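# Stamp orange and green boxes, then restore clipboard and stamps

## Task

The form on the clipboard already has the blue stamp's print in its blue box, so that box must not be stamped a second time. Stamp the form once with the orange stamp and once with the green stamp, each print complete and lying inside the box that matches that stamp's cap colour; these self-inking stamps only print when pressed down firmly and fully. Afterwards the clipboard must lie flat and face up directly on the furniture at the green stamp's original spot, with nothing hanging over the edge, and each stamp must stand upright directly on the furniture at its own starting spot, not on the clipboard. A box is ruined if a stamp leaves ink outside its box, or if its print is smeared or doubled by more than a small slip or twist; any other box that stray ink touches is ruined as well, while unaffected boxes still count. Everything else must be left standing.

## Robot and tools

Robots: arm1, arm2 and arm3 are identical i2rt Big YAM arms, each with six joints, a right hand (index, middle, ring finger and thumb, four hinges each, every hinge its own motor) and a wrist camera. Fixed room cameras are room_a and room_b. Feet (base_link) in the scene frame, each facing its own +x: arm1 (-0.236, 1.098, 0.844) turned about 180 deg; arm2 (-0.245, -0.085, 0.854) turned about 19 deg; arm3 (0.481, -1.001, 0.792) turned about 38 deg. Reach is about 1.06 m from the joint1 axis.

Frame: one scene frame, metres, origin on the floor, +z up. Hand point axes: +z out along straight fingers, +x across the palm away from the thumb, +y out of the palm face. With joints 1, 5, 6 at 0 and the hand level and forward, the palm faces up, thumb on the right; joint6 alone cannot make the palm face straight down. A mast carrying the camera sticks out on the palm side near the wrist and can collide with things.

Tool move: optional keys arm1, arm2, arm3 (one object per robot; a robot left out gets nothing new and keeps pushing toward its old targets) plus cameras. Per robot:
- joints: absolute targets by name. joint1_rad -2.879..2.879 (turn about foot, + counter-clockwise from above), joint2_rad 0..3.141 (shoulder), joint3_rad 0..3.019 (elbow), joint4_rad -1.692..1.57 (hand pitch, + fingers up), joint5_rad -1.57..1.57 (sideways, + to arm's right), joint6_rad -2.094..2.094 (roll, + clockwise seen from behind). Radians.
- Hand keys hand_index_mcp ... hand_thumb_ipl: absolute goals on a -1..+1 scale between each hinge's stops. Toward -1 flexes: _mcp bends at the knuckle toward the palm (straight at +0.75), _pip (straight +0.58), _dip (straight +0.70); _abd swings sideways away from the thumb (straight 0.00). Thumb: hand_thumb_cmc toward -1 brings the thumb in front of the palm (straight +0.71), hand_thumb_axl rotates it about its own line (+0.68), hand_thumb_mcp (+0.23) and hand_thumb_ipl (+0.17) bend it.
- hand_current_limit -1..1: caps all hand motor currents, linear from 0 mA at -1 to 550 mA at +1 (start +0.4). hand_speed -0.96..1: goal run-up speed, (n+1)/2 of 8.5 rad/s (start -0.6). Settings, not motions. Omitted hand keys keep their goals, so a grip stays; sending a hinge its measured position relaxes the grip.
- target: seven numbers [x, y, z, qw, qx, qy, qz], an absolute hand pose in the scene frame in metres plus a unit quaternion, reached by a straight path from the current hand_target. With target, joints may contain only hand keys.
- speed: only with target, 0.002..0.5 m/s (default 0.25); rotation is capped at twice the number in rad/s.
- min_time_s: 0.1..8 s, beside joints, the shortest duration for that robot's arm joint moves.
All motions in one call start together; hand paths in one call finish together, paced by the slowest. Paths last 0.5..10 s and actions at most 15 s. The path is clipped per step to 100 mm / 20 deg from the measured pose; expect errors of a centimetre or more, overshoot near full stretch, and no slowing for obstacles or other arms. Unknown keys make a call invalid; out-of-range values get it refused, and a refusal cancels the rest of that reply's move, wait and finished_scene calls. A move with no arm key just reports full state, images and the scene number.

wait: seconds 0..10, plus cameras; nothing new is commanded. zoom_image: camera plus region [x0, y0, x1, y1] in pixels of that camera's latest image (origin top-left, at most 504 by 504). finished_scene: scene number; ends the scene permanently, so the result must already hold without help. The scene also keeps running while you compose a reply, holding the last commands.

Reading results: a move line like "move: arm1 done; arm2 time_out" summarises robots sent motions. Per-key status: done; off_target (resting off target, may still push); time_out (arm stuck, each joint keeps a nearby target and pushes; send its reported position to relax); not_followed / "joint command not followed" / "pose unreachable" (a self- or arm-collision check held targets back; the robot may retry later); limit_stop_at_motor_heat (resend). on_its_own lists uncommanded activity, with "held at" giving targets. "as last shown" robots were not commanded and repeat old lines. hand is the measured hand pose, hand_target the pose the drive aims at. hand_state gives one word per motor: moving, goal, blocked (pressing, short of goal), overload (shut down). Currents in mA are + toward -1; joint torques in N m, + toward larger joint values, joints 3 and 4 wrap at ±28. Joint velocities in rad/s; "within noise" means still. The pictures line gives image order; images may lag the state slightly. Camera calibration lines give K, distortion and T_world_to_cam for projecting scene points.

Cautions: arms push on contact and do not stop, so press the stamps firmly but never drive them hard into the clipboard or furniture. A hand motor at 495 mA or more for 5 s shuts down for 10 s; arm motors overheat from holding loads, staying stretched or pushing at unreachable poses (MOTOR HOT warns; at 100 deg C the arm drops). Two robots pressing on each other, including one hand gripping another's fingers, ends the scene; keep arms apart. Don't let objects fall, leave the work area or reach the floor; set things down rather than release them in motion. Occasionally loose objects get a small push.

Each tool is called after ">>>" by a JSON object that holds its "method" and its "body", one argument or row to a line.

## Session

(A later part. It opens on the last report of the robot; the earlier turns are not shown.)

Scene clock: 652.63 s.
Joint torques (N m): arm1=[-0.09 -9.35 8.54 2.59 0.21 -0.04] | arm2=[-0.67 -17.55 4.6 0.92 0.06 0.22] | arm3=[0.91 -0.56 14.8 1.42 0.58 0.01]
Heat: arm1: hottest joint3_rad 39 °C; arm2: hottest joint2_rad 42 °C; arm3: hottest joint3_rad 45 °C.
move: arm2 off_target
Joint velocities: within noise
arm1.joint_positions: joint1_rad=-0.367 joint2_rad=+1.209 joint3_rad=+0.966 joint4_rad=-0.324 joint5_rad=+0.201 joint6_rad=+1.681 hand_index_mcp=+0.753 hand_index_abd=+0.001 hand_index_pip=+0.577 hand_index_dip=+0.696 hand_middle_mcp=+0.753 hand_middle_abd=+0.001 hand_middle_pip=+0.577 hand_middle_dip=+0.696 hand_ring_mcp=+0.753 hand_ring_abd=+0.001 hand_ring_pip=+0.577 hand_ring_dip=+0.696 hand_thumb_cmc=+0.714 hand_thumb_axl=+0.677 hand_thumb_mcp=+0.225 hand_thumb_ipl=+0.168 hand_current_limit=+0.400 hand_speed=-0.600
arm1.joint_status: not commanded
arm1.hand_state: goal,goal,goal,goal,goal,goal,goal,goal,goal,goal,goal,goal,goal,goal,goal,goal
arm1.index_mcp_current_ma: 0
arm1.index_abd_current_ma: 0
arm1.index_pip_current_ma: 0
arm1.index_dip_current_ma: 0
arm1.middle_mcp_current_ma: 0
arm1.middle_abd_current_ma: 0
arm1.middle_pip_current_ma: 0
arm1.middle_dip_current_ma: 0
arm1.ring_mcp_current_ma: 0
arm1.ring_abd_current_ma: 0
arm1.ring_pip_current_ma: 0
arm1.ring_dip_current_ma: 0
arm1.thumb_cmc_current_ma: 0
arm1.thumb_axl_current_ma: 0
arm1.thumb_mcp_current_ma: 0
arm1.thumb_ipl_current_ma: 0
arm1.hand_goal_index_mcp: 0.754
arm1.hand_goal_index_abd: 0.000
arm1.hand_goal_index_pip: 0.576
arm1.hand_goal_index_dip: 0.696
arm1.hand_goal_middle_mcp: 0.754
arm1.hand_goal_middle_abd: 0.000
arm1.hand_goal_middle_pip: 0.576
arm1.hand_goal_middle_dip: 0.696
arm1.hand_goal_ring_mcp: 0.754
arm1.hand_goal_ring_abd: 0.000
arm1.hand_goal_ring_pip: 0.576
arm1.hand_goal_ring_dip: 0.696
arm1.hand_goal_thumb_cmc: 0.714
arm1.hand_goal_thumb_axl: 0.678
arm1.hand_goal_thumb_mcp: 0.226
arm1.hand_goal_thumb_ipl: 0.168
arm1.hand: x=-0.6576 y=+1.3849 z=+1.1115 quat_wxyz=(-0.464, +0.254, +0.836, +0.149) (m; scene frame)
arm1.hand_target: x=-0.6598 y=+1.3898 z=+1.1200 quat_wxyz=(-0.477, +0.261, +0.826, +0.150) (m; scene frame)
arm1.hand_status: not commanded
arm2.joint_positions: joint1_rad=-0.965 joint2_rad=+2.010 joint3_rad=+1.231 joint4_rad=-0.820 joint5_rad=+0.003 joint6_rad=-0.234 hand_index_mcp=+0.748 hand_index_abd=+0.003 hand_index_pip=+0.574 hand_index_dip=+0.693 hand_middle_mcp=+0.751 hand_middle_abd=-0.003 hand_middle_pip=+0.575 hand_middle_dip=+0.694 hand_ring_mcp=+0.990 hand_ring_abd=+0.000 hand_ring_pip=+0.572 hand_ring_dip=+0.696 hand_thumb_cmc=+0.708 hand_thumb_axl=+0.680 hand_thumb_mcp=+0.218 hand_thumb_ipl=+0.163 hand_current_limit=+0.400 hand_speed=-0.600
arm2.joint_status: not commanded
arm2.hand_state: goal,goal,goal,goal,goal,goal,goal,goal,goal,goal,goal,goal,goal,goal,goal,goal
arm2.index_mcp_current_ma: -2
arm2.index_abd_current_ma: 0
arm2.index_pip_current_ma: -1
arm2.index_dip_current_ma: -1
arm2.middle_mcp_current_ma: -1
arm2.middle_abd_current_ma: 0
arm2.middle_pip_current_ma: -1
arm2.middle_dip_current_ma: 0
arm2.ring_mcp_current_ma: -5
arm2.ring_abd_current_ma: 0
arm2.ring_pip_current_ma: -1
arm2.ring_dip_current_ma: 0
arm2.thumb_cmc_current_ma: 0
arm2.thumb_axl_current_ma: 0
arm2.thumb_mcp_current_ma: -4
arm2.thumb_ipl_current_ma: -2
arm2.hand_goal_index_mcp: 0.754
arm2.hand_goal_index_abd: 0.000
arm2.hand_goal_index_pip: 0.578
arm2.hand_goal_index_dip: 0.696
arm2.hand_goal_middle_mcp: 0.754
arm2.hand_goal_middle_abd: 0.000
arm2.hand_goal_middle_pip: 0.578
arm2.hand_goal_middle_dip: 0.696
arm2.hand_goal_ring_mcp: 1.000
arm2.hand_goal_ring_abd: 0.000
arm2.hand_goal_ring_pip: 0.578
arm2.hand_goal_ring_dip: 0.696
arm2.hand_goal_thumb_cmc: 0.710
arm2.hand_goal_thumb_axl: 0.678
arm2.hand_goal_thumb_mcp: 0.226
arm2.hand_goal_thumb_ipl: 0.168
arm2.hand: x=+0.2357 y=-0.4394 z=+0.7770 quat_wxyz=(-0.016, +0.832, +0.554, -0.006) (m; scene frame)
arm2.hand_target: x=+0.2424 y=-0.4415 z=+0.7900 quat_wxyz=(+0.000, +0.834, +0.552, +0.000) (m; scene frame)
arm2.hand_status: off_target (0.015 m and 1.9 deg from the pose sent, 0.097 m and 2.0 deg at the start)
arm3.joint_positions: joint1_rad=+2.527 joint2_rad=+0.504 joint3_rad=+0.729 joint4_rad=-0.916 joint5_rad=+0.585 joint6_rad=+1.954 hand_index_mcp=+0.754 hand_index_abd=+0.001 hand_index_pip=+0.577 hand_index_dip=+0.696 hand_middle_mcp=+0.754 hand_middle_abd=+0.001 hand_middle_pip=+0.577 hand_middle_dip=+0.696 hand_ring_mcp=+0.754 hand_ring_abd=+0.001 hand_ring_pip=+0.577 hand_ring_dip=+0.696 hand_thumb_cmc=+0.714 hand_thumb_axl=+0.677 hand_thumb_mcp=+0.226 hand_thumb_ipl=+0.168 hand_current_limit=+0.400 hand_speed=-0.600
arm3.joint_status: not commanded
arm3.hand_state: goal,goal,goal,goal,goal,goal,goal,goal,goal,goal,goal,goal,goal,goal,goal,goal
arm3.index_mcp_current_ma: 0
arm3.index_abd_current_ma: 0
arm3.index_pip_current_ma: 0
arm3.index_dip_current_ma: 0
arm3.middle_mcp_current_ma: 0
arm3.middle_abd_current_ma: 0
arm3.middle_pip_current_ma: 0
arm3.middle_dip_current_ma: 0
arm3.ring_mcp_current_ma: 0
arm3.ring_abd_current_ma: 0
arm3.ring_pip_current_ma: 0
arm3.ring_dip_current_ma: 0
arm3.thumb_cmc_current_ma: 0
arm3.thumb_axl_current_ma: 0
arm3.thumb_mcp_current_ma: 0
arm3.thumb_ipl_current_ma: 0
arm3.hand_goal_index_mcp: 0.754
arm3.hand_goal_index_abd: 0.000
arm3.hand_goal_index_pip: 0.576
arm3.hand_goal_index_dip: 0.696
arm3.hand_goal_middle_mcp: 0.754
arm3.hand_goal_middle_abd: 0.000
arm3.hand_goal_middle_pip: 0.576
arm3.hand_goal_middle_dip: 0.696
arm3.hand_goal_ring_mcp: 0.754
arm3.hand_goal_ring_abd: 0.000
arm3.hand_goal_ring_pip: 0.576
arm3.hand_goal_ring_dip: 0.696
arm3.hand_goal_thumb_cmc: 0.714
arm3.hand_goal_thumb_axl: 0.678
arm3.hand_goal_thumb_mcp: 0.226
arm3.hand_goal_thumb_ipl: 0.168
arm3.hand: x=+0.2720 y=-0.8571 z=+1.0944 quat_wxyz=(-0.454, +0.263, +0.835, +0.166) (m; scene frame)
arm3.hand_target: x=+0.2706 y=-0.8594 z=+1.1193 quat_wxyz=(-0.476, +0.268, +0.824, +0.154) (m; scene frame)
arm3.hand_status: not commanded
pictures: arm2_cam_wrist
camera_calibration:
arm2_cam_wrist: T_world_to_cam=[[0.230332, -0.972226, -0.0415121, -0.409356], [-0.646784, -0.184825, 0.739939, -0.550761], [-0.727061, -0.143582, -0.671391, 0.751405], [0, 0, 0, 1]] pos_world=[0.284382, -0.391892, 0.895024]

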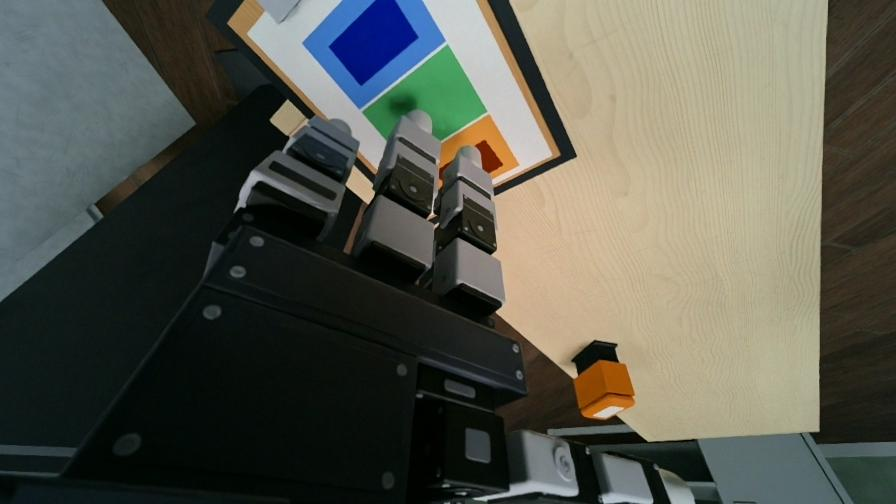

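>>> {"method": "move", "body": {
  "arm2": {"target": [0.256, -0.424, 0.775, 0, 0.8339, 0.5519, 0], "speed": 0.1}
}}

>>> {"method": "move", "body": {
  "arm2": {"target": [0.256, -0.424, 0.713, 0, 0.8339, 0.5519, 0], "speed": 0.08},
  "cameras": ["arm2_cam_wrist"]
}}

Scene clock: 656.33 s.
Joint torques (N m): arm1=[-0.03 -9.35 8.54 2.61 0.21 -0.04] | arm2=[-0.67 -14.92 4.64 1.11 0.08 0.2] | arm3=[1.14 -1.2 14.57 1.37 0.54 -0.02]
Heat: arm1: hottest joint3_rad 39 °C; arm2: hottest joint2_rad 42 °C; arm3: hottest joint3_rad 45 °C.
move: arm2 done
Joint velocities: within noise
arm1, arm3: as last shown
arm2.joint_positions: joint1_rad=-0.923 joint2_rad=+2.010 joint3_rad=+1.231 joint4_rad=-0.790 joint5_rad=+0.003 joint6_rad=-0.191 hand_index_mcp=+0.748 hand_index_abd=+0.003 hand_index_pip=+0.574 hand_index_dip=+0.693 hand_middle_mcp=+0.751 hand_middle_abd=-0.003 hand_middle_pip=+0.575 hand_middle_dip=+0.694 hand_ring_mcp=+0.990 hand_ring_abd=+0.000 hand_ring_pip=+0.572 hand_ring_dip=+0.696 hand_thumb_cmc=+0.708 hand_thumb_axl=+0.680 hand_thumb_mcp=+0.218 hand_thumb_ipl=+0.163 hand_current_limit=+0.400 hand_speed=-0.600
arm2.joint_status: not commanded
arm2.hand_state: goal,goal,goal,goal,goal,goal,goal,goal,goal,goal,goal,goal,goal,goal,goal,goal
arm2.index_mcp_current_ma: -2
arm2.index_abd_current_ma: 0
arm2.index_pip_current_ma: -1
arm2.index_dip_current_ma: -1
arm2.middle_mcp_current_ma: -1
arm2.middle_abd_current_ma: 0
arm2.middle_pip_current_ma: -1
arm2.middle_dip_current_ma: 0
arm2.ring_mcp_current_ma: -5
arm2.ring_abd_current_ma: 0
arm2.ring_pip_current_ma: -1
arm2.ring_dip_current_ma: 0
arm2.thumb_cmc_current_ma: 0
arm2.thumb_axl_current_ma: 0
arm2.thumb_mcp_current_ma: -4
arm2.thumb_ipl_current_ma: -2
arm2.hand_goal_index_mcp: 0.754
arm2.hand_goal_index_abd: 0.000
arm2.hand_goal_index_pip: 0.578
arm2.hand_goal_index_dip: 0.696
arm2.hand_goal_middle_mcp: 0.754
arm2.hand_goal_middle_abd: 0.000
arm2.hand_goal_middle_pip: 0.578
arm2.hand_goal_middle_dip: 0.696
arm2.hand_goal_ring_mcp: 1.000
arm2.hand_goal_ring_abd: 0.000
arm2.hand_goal_ring_pip: 0.578
arm2.hand_goal_ring_dip: 0.696
arm2.hand_goal_thumb_cmc: 0.710
arm2.hand_goal_thumb_axl: 0.678
arm2.hand_goal_thumb_mcp: 0.226
arm2.hand_goal_thumb_ipl: 0.168
arm2.hand: x=+0.2540 y=-0.4263 z=+0.7796 quat_wxyz=(-0.002, +0.833, +0.554, +0.000) (m; scene frame)
arm2.hand_target: x=+0.2559 y=-0.4241 z=+0.7751 quat_wxyz=(+0.000, +0.834, +0.552, +0.000) (m; scene frame)
arm2.hand_status: done (0.006 m and 0.3 deg from the pose sent, 0.025 m and 1.9 deg at the start)
pictures: none

Scene clock: 657.70 s.
Joint torques (N m): arm1=[-0.03 -9.23 8.55 2.59 0.21 -0.05] | arm2=[-0.67 -10.93 4.21 2.17 0.03 0.17] | arm3=[1.08 -1.55 14.94 1.37 0.57 -0.06]
Heat: arm1: hottest joint3_rad 39 °C; arm2: hottest joint2_rad 42 °C; arm3: hottest joint3_rad 45 °C.
move: arm2 off_target
Joint velocities: within noise
arm1, arm3: as last shown
arm2.joint_positions: joint1_rad=-0.923 joint2_rad=+2.071 joint3_rad=+1.222 joint4_rad=-0.686 joint5_rad=+0.004 joint6_rad=-0.187 hand_index_mcp=+0.784 hand_index_abd=-0.016 hand_index_pip=+0.599 hand_index_dip=+0.707 hand_middle_mcp=+0.776 hand_middle_abd=-0.012 hand_middle_pip=+0.590 hand_middle_dip=+0.702 hand_ring_mcp=+0.991 hand_ring_abd=+0.000 hand_ring_pip=+0.573 hand_ring_dip=+0.696 hand_thumb_cmc=+0.708 hand_thumb_axl=+0.680 hand_thumb_mcp=+0.218 hand_thumb_ipl=+0.164 hand_current_limit=+0.400 hand_speed=-0.600
arm2.joint_status: not commanded
arm2.hand_state: blocked,goal,blocked,goal,blocked,goal,goal,goal,goal,goal,goal,goal,goal,goal,goal,goal
arm2.index_mcp_current_ma: 29
arm2.index_abd_current_ma: -7
arm2.index_pip_current_ma: 15
arm2.index_dip_current_ma: 5
arm2.middle_mcp_current_ma: 17
arm2.middle_abd_current_ma: -4
arm2.middle_pip_current_ma: 6
arm2.middle_dip_current_ma: 2
arm2.ring_mcp_current_ma: -4
arm2.ring_abd_current_ma: 0
arm2.ring_pip_current_ma: -1
arm2.ring_dip_current_ma: 0
arm2.thumb_cmc_current_ma: 0
arm2.thumb_axl_current_ma: 0
arm2.thumb_mcp_current_ma: -4
arm2.thumb_ipl_current_ma: -2
arm2.hand_goal_index_mcp: 0.754
arm2.hand_goal_index_abd: 0.000
arm2.hand_goal_index_pip: 0.578
arm2.hand_goal_index_dip: 0.696
arm2.hand_goal_middle_mcp: 0.754
arm2.hand_goal_middle_abd: 0.000
arm2.hand_goal_middle_pip: 0.578
arm2.hand_goal_middle_dip: 0.696
arm2.hand_goal_ring_mcp: 1.000
arm2.hand_goal_ring_abd: 0.000
arm2.hand_goal_ring_pip: 0.578
arm2.hand_goal_ring_dip: 0.696
arm2.hand_goal_thumb_cmc: 0.710
arm2.hand_goal_thumb_axl: 0.678
arm2.hand_goal_thumb_mcp: 0.226
arm2.hand_goal_thumb_ipl: 0.168
arm2.hand: x=+0.2600 y=-0.4305 z=+0.7501 quat_wxyz=(+0.014, +0.834, +0.552, +0.006) (m; scene frame)
arm2.hand_target: x=+0.2540 y=-0.4228 z=+0.7149 quat_wxyz=(+0.000, +0.834, +0.552, +0.000) (m; scene frame)
arm2.hand_status: off_target (0.038 m and 1.7 deg from the pose sent, 0.067 m and 0.3 deg at the start)
pictures: arm2_cam_wrist
camera_calibration:
arm2_cam_wrist: T_world_to_cam=[[0.226599, -0.973965, 0.00668284, -0.443441], [-0.685171, -0.154525, 0.711803, -0.469381], [-0.692238, -0.165873, -0.702348, 0.756837], [0, 0, 0, 1]] pos_world=[0.302789, -0.378889, 0.868633]

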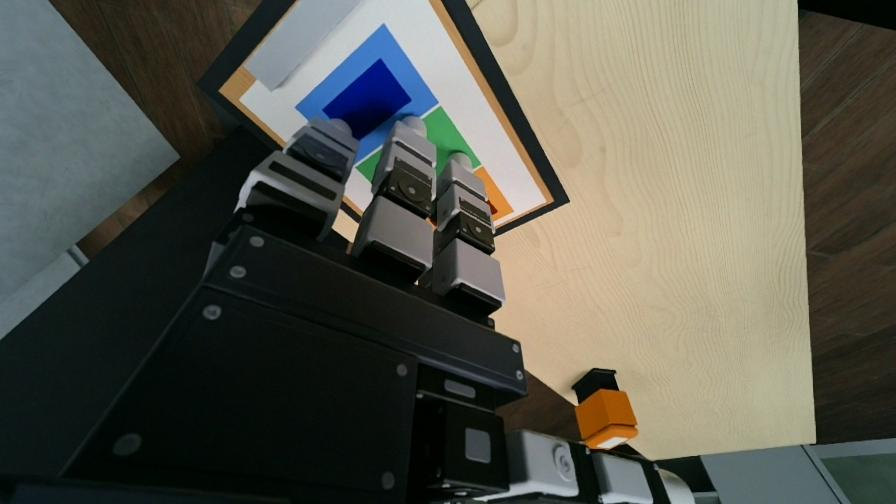

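>>> {"method": "move", "body": {
  "arm2": {"target": [0.282, -0.388, 0.712, 0, 0.8339, 0.5519, 0], "speed": 0.06},
  "cameras": ["arm2_cam_wrist", "room_a"]
}}

Scene clock: 660.30 s.
Joint torques (N m): arm1=[0.03 -9.35 8.57 2.59 0.21 -0.04] | arm2=[1.2 -10.64 5 1.51 -1.04 0.2] | arm3=[0.26 -0.91 14.74 1.59 0.57 -0.05]
Heat: arm1: hottest joint3_rad 39 °C; arm2: hottest joint2_rad 42 °C; arm3: hottest joint3_rad 45 °C.
move: arm2 off_target
Joint velocities: within noise
arm1, arm3: as last shown
arm2.joint_positions: joint1_rad=-0.865 joint2_rad=+2.074 joint3_rad=+1.222 joint4_rad=-0.675 joint5_rad=+0.032 joint6_rad=-0.106 hand_index_mcp=+0.767 hand_index_abd=+0.011 hand_index_pip=+0.590 hand_index_dip=+0.704 hand_middle_mcp=+0.790 hand_middle_abd=+0.085 hand_middle_pip=+0.600 hand_middle_dip=+0.707 hand_ring_mcp=+0.991 hand_ring_abd=+0.000 hand_ring_pip=+0.573 hand_ring_dip=+0.696 hand_thumb_cmc=+0.708 hand_thumb_axl=+0.680 hand_thumb_mcp=+0.218 hand_thumb_ipl=+0.164 hand_current_limit=+0.400 hand_speed=-0.600
arm2.joint_status: not commanded
arm2.hand_state: goal,goal,goal,goal,blocked,blocked,blocked,goal,goal,goal,goal,goal,goal,goal,goal,goal
arm2.index_mcp_current_ma: 7
arm2.index_abd_current_ma: 4
arm2.index_pip_current_ma: 5
arm2.index_dip_current_ma: 3
arm2.middle_mcp_current_ma: 41
arm2.middle_abd_current_ma: 124
arm2.middle_pip_current_ma: 16
arm2.middle_dip_current_ma: 5
arm2.ring_mcp_current_ma: -4
arm2.ring_abd_current_ma: 0
arm2.ring_pip_current_ma: -1
arm2.ring_dip_current_ma: 0
arm2.thumb_cmc_current_ma: 0
arm2.thumb_axl_current_ma: 0
arm2.thumb_mcp_current_ma: -4
arm2.thumb_ipl_current_ma: -2
arm2.hand_goal_index_mcp: 0.754
arm2.hand_goal_index_abd: 0.000
arm2.hand_goal_index_pip: 0.578
arm2.hand_goal_index_dip: 0.696
arm2.hand_goal_middle_mcp: 0.754
arm2.hand_goal_middle_abd: 0.000
arm2.hand_goal_middle_pip: 0.578
arm2.hand_goal_middle_dip: 0.696
arm2.hand_goal_ring_mcp: 1.000
arm2.hand_goal_ring_abd: 0.000
arm2.hand_goal_ring_pip: 0.578
arm2.hand_goal_ring_dip: 0.696
arm2.hand_goal_thumb_cmc: 0.710
arm2.hand_goal_thumb_axl: 0.678
arm2.hand_goal_thumb_mcp: 0.226
arm2.hand_goal_thumb_ipl: 0.168
arm2.hand: x=+0.2740 y=-0.4117 z=+0.7499 quat_wxyz=(+0.024, +0.840, +0.542, -0.004) (m; scene frame)
arm2.hand_target: x=+0.2788 y=-0.3873 z=+0.7142 quat_wxyz=(+0.000, +0.834, +0.552, -0.001) (m; scene frame)
arm2.hand_status: off_target (0.045 m and 3.1 deg from the pose sent, 0.061 m and 1.7 deg at the start)
pictures: arm2_cam_wrist, room_a
camera_calibration:
arm2_cam_wrist: T_world_to_cam=[[0.203069, -0.978662, 0.0313595, -0.442259], [-0.684521, -0.11899, 0.719216, -0.447774], [-0.700138, -0.167517, -0.694078, 0.764881], [0, 0, 0, 1]] pos_world=[0.318821, -0.357972, 0.866802]

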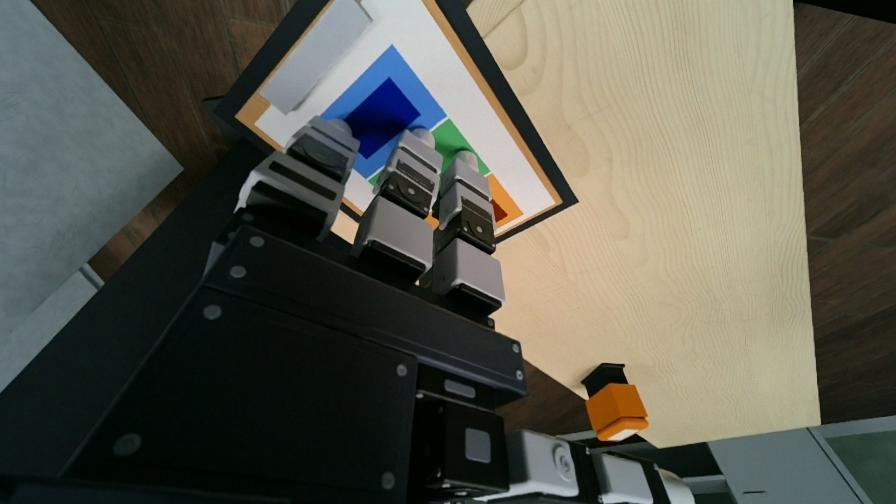

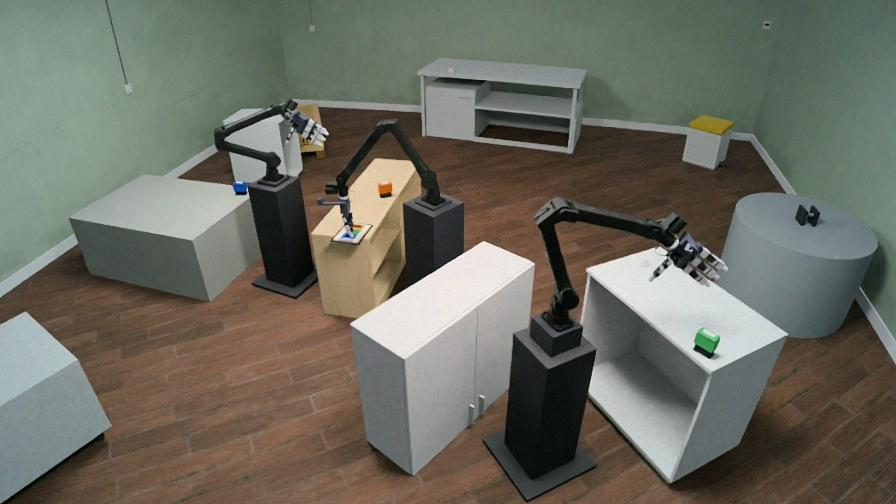

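>>> {"method": "move", "body": {
  "arm2": {"target": [0.285, -0.385, 0.728, 0, 0.8339, 0.5519, 0], "speed": 0.06},
  "cameras": ["arm2_cam_wrist"]
}}

Scene clock: 662.80 s.
Joint torques (N m): arm1=[0.03 -9.41 8.57 2.61 0.2 -0.04] | arm2=[0.97 -12.57 5.41 0.13 -0.98 0.19] | arm3=[0.73 -0.79 14.72 1.55 0.54 -0.02]
Heat: arm1: hottest joint3_rad 39 °C; arm2: hottest joint2_rad 42 °C; arm3: hottest joint3_rad 45 °C.
move: arm2 off_target
Joint velocities: within noise
arm1, arm3: as last shown
arm2.joint_positions: joint1_rad=-0.853 joint2_rad=+2.074 joint3_rad=+1.224 joint4_rad=-0.677 joint5_rad=+0.030 joint6_rad=-0.098 hand_index_mcp=+0.763 hand_index_abd=+0.010 hand_index_pip=+0.587 hand_index_dip=+0.703 hand_middle_mcp=+0.789 hand_middle_abd=+0.086 hand_middle_pip=+0.600 hand_middle_dip=+0.707 hand_ring_mcp=+0.991 hand_ring_abd=+0.000 hand_ring_pip=+0.573 hand_ring_dip=+0.696 hand_thumb_cmc=+0.708 hand_thumb_axl=+0.680 hand_thumb_mcp=+0.218 hand_thumb_ipl=+0.164 hand_current_limit=+0.400 hand_speed=-0.600
arm2.joint_status: not commanded
arm2.hand_state: goal,goal,goal,goal,blocked,blocked,blocked,goal,goal,goal,goal,goal,goal,goal,goal,goal
arm2.index_mcp_current_ma: 4
arm2.index_abd_current_ma: 3
arm2.index_pip_current_ma: 3
arm2.index_dip_current_ma: 2
arm2.middle_mcp_current_ma: 39
arm2.middle_abd_current_ma: 128
arm2.middle_pip_current_ma: 16
arm2.middle_dip_current_ma: 5
arm2.ring_mcp_current_ma: -4
arm2.ring_abd_current_ma: 0
arm2.ring_pip_current_ma: -1
arm2.ring_dip_current_ma: 0
arm2.thumb_cmc_current_ma: 0
arm2.thumb_axl_current_ma: 0
arm2.thumb_mcp_current_ma: -4
arm2.thumb_ipl_current_ma: -2
arm2.hand_goal_index_mcp: 0.754
arm2.hand_goal_index_abd: 0.000
arm2.hand_goal_index_pip: 0.578
arm2.hand_goal_index_dip: 0.696
arm2.hand_goal_middle_mcp: 0.754
arm2.hand_goal_middle_abd: 0.000
arm2.hand_goal_middle_pip: 0.578
arm2.hand_goal_middle_dip: 0.696
arm2.hand_goal_ring_mcp: 1.000
arm2.hand_goal_ring_abd: 0.000
arm2.hand_goal_ring_pip: 0.578
arm2.hand_goal_ring_dip: 0.696
arm2.hand_goal_thumb_cmc: 0.710
arm2.hand_goal_thumb_axl: 0.678
arm2.hand_goal_thumb_mcp: 0.226
arm2.hand_goal_thumb_ipl: 0.168
arm2.hand: x=+0.2781 y=-0.4061 z=+0.7504 quat_wxyz=(+0.024, +0.839, +0.544, -0.003) (m; scene frame)
arm2.hand_target: x=+0.2836 y=-0.3849 z=+0.7289 quat_wxyz=(+0.000, +0.834, +0.552, +0.000) (m; scene frame)
arm2.hand_status: off_target (0.032 m and 2.9 deg from the pose sent, 0.036 m and 3.1 deg at the start)
pictures: arm2_cam_wrist
camera_calibration:
arm2_cam_wrist: T_world_to_cam=[[0.206471, -0.977989, 0.030132, -0.437348], [-0.685361, -0.122576, 0.717813, -0.444857], [-0.698319, -0.168859, -0.695584, 0.769139], [0, 0, 0, 1]] pos_world=[0.322516, -0.352374, 0.867503]

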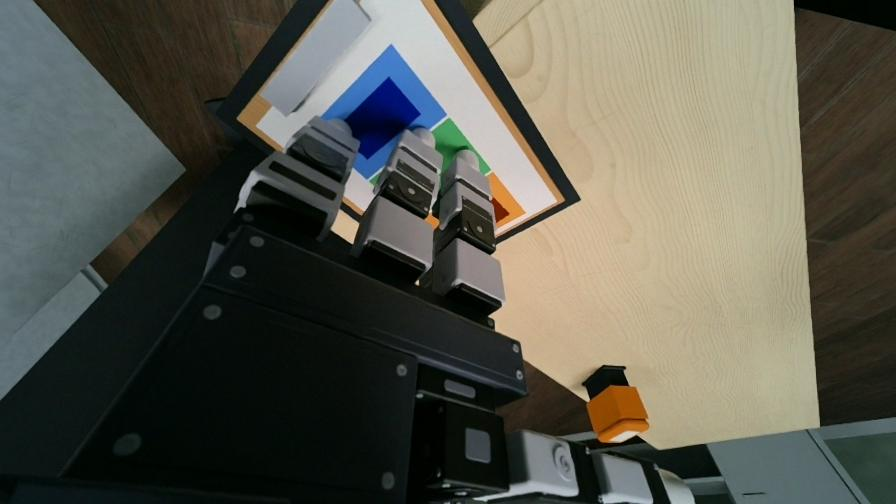

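>>> {"method": "move", "body": {
  "arm2": {"target": [0.294, -0.373, 0.730, 0, 0.8339, 0.5519, 0], "speed": 0.06},
  "cameras": ["arm2_cam_wrist"]
}}

Scene clock: 668.30 s.
Joint torques (N m): arm1=[-0.09 -9.23 8.55 2.61 0.21 -0.04] | arm2=[0.44 -12.75 5.87 0.06 -0.74 0.26] | arm3=[0.56 -0.5 14.86 1.39 0.53 -0.06]
Heat: arm1: hottest joint3_rad 39 °C; arm2: hottest joint2_rad 41 °C; arm3: hottest joint3_rad 45 °C.
move: arm2 off_target
Joint velocities: within noise
arm1, arm3: as last shown
arm2.joint_positions: joint1_rad=-0.817 joint2_rad=+2.074 joint3_rad=+1.227 joint4_rad=-0.683 joint5_rad=+0.024 joint6_rad=-0.070 hand_index_mcp=+0.752 hand_index_abd=+0.006 hand_index_pip=+0.578 hand_index_dip=+0.698 hand_middle_mcp=+0.780 hand_middle_abd=+0.086 hand_middle_pip=+0.596 hand_middle_dip=+0.707 hand_ring_mcp=+0.991 hand_ring_abd=+0.000 hand_ring_pip=+0.573 hand_ring_dip=+0.696 hand_thumb_cmc=+0.708 hand_thumb_axl=+0.680 hand_thumb_mcp=+0.218 hand_thumb_ipl=+0.164 hand_current_limit=+0.400 hand_speed=-0.600
arm2.joint_status: not commanded
arm2.hand_state: goal,goal,goal,goal,blocked,blocked,goal,goal,goal,goal,goal,goal,goal,goal,goal,goal
arm2.index_mcp_current_ma: 0
arm2.index_abd_current_ma: 1
arm2.index_pip_current_ma: 0
arm2.index_dip_current_ma: 0
arm2.middle_mcp_current_ma: 24
arm2.middle_abd_current_ma: 128
arm2.middle_pip_current_ma: 12
arm2.middle_dip_current_ma: 5
arm2.ring_mcp_current_ma: -4
arm2.ring_abd_current_ma: 0
arm2.ring_pip_current_ma: -1
arm2.ring_dip_current_ma: 0
arm2.thumb_cmc_current_ma: 0
arm2.thumb_axl_current_ma: 0
arm2.thumb_mcp_current_ma: -4
arm2.thumb_ipl_current_ma: -2
arm2.hand_goal_index_mcp: 0.754
arm2.hand_goal_index_abd: 0.000
arm2.hand_goal_index_pip: 0.578
arm2.hand_goal_index_dip: 0.696
arm2.hand_goal_middle_mcp: 0.754
arm2.hand_goal_middle_abd: 0.000
arm2.hand_goal_middle_pip: 0.578
arm2.hand_goal_middle_dip: 0.696
arm2.hand_goal_ring_mcp: 1.000
arm2.hand_goal_ring_abd: 0.000
arm2.hand_goal_ring_pip: 0.578
arm2.hand_goal_ring_dip: 0.696
arm2.hand_goal_thumb_cmc: 0.710
arm2.hand_goal_thumb_axl: 0.678
arm2.hand_goal_thumb_mcp: 0.226
arm2.hand_goal_thumb_ipl: 0.168
arm2.hand: x=+0.2886 y=-0.3880 z=+0.7509 quat_wxyz=(+0.021, +0.837, +0.547, +0.000) (m; scene frame)
arm2.hand_target: x=+0.2928 y=-0.3728 z=+0.7307 quat_wxyz=(+0.000, +0.834, +0.552, +0.000) (m; scene frame)
arm2.hand_status: off_target (0.026 m and 2.5 deg from the pose sent, 0.042 m and 2.9 deg at the start)
pictures: arm2_cam_wrist
camera_calibration:
arm2_cam_wrist: T_world_to_cam=[[0.215262, -0.976283, 0.0231022, -0.418414], [-0.685322, -0.13417, 0.715774, -0.438837], [-0.695698, -0.169912, -0.69795, 0.780339], [0, 0, 0, 1]] pos_world=[0.332204, -0.334781, 0.868412]

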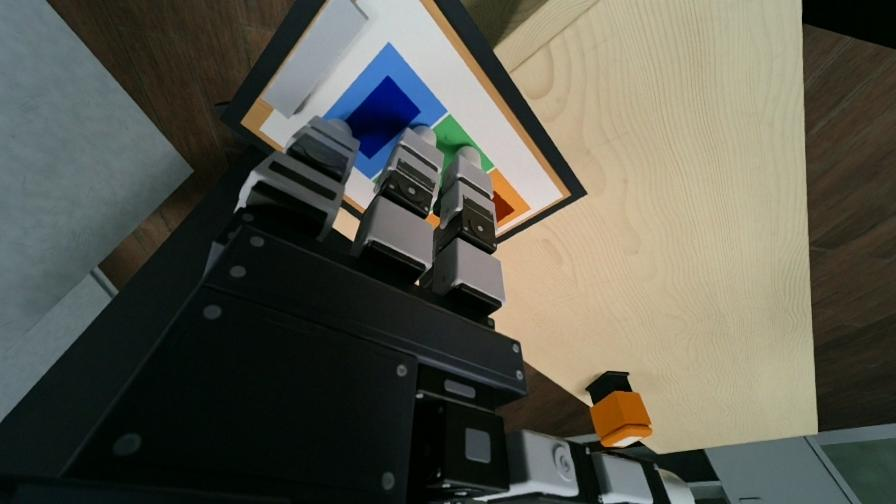

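>>> {"method": "move", "body": {
  "arm2": {"target": [0.292, -0.387, 0.86, 0, 0.8339, 0.5519, 0], "speed": 0.15}
}}

>>> {"method": "move", "body": {
  "arm2": {"target": [0.335, -0.19, 0.86, 0, 0.9435, -0.3313, 0], "speed": 0.4, "joints": {"hand_index_mcp": 0.562, "hand_index_pip": -0.562, "hand_middle_mcp": 0.562, "hand_middle_pip": -0.562, "hand_ring_mcp": 0.562, "hand_ring_pip": -0.562, "hand_thumb_cmc": -0.571, "hand_thumb_mcp": 0.09, "hand_thumb_ipl": -0.643}},
  "cameras": ["arm2_cam_wrist", "room_a", "arm3_cam_wrist"]
}}

Scene clock: 690.93 s.
Joint torques (N m): arm1=[-0.03 -9.35 8.57 2.62 0.21 -0.04] | arm2=[-1.49 -15.74 7.99 -0.17 -0.07 -0.02] | arm3=[0.85 -0.38 14.74 1.33 0.58 0.04]
Heat: arm1: hottest joint3_rad 40 °C; arm2: hottest joint2_rad 40 °C; arm3: hottest joint3_rad 45 °C.
move: arm2 off_target
Joint velocities: within noise
arm1, arm3: as last shown
arm2.joint_positions: joint1_rad=-0.815 joint2_rad=+1.909 joint3_rad=+1.280 joint4_rad=-0.969 joint5_rad=+0.008 joint6_rad=-0.073 hand_index_mcp=+0.748 hand_index_abd=+0.002 hand_index_pip=+0.574 hand_index_dip=+0.693 hand_middle_mcp=+0.753 hand_middle_abd=+0.004 hand_middle_pip=+0.580 hand_middle_dip=+0.698 hand_ring_mcp=+0.991 hand_ring_abd=+0.000 hand_ring_pip=+0.573 hand_ring_dip=+0.696 hand_thumb_cmc=+0.708 hand_thumb_axl=+0.680 hand_thumb_mcp=+0.218 hand_thumb_ipl=+0.164 hand_current_limit=+0.400 hand_speed=-0.600
arm2.joint_status: not commanded
arm2.hand_state: goal,goal,goal,goal,goal,goal,goal,goal,goal,goal,goal,goal,goal,goal,goal,goal
arm2.index_mcp_current_ma: -2
arm2.index_abd_current_ma: 0
arm2.index_pip_current_ma: -1
arm2.index_dip_current_ma: -1
arm2.middle_mcp_current_ma: 0
arm2.middle_abd_current_ma: 1
arm2.middle_pip_current_ma: 0
arm2.middle_dip_current_ma: 0
arm2.ring_mcp_current_ma: -4
arm2.ring_abd_current_ma: 0
arm2.ring_pip_current_ma: -1
arm2.ring_dip_current_ma: 0
arm2.thumb_cmc_current_ma: 0
arm2.thumb_axl_current_ma: 0
arm2.thumb_mcp_current_ma: -4
arm2.thumb_ipl_current_ma: -2
arm2.hand_goal_index_mcp: 0.754
arm2.hand_goal_index_abd: 0.000
arm2.hand_goal_index_pip: 0.578
arm2.hand_goal_index_dip: 0.696
arm2.hand_goal_middle_mcp: 0.754
arm2.hand_goal_middle_abd: 0.000
arm2.hand_goal_middle_pip: 0.578
arm2.hand_goal_middle_dip: 0.696
arm2.hand_goal_ring_mcp: 1.000
arm2.hand_goal_ring_abd: 0.000
arm2.hand_goal_ring_pip: 0.578
arm2.hand_goal_ring_dip: 0.696
arm2.hand_goal_thumb_cmc: 0.710
arm2.hand_goal_thumb_axl: 0.678
arm2.hand_goal_thumb_mcp: 0.226
arm2.hand_goal_thumb_ipl: 0.168
arm2.hand: x=+0.2789 y=-0.3788 z=+0.8419 quat_wxyz=(-0.013, +0.835, +0.549, -0.009) (m; scene frame)
arm2.hand_target: x=+0.2914 y=-0.3868 z=+0.8602 quat_wxyz=(+0.000, +0.834, +0.552, +0.000) (m; scene frame)
arm2.hand_status: off_target (0.024 m and 1.9 deg from the pose sent, 0.109 m and 2.5 deg at the start)
pictures: none

Scene clock: 694.23 s.
Joint torques (N m): arm1=[-0.03 -9.29 8.57 2.62 0.21 -0.04] | arm2=[-0.62 -18.2 9.26 -0.36 -0.01 0.22] | arm3=[1.32 -1.08 14.95 1.31 0.56 -0.11]
Heat: arm1: hottest joint3_rad 40 °C; arm2: hottest joint2_rad 40 °C; arm3: hottest joint3_rad 45 °C.
move: arm2 off_target
Joint velocities: within noise
arm1, arm3: as last shown
arm2.joint_positions: joint1_rad=-0.420 joint2_rad=+2.160 joint3_rad=+1.740 joint4_rad=-1.160 joint5_rad=-0.014 joint6_rad=+2.081 hand_index_mcp=+0.566 hand_index_abd=+0.002 hand_index_pip=-0.553 hand_index_dip=+0.693 hand_middle_mcp=+0.566 hand_middle_abd=+0.003 hand_middle_pip=-0.555 hand_middle_dip=+0.698 hand_ring_mcp=+0.567 hand_ring_abd=+0.000 hand_ring_pip=-0.553 hand_ring_dip=+0.696 hand_thumb_cmc=-0.568 hand_thumb_axl=+0.680 hand_thumb_mcp=+0.088 hand_thumb_ipl=-0.640 hand_current_limit=+0.400 hand_speed=-0.600
arm2.joint_status: all done
arm2.hand_state: goal,goal,goal,goal,goal,goal,goal,goal,goal,goal,goal,goal,goal,goal,goal,goal
arm2.index_mcp_current_ma: 1
arm2.index_abd_current_ma: 0
arm2.index_pip_current_ma: 3
arm2.index_dip_current_ma: 0
arm2.middle_mcp_current_ma: 1
arm2.middle_abd_current_ma: 1
arm2.middle_pip_current_ma: 2
arm2.middle_dip_current_ma: 0
arm2.ring_mcp_current_ma: 2
arm2.ring_abd_current_ma: 0
arm2.ring_pip_current_ma: 3
arm2.ring_dip_current_ma: 0
arm2.thumb_cmc_current_ma: 0
arm2.thumb_axl_current_ma: 0
arm2.thumb_mcp_current_ma: 0
arm2.thumb_ipl_current_ma: 1
arm2.hand_goal_index_mcp: 0.562
arm2.hand_goal_index_abd: 0.000
arm2.hand_goal_index_pip: -0.562
arm2.hand_goal_index_dip: 0.696
arm2.hand_goal_middle_mcp: 0.562
arm2.hand_goal_middle_abd: 0.000
arm2.hand_goal_middle_pip: -0.562
arm2.hand_goal_middle_dip: 0.696
arm2.hand_goal_ring_mcp: 0.562
arm2.hand_goal_ring_abd: 0.000
arm2.hand_goal_ring_pip: -0.562
arm2.hand_goal_ring_dip: 0.696
arm2.hand_goal_thumb_cmc: -0.570
arm2.hand_goal_thumb_axl: 0.678
arm2.hand_goal_thumb_mcp: 0.090
arm2.hand_goal_thumb_ipl: -0.642
arm2.hand: x=+0.3217 y=-0.1951 z=+0.8557 quat_wxyz=(-0.008, +0.956, -0.293, -0.009) (m; scene frame)
arm2.hand_target: x=+0.3345 y=-0.1904 z=+0.8600 quat_wxyz=(-0.012, +0.955, -0.295, -0.001) (m; scene frame)
arm2.hand_status: off_target (0.015 m and 4.8 deg from the pose sent, 0.198 m and 105.4 deg at the start; a joint's target at an end of its range on 30 of 99 steps)
pictures: arm2_cam_wrist, arm3_cam_wrist, room_a
camera_calibration:
arm2_cam_wrist: T_world_to_cam=[[-0.999421, -0.0336291, -0.00514836, 0.359267], [-0.0264215, 0.671907, 0.740164, -0.540833], [-0.0214318, 0.739872, -0.672406, 0.848022], [0, 0, 0, 1]] pos_world=[0.362944, -0.251956, 0.97237]
arm3_cam_wrist: T_world_to_cam=[[0.740115, 0.295154, -0.604247, 0.744743], [0.385212, -0.922585, 0.021178, -0.971641], [-0.551218, -0.248437, -0.796516, 0.932015], [0, 0, 0, 1]] pos_world=[0.336837, -0.884688, 1.21295]

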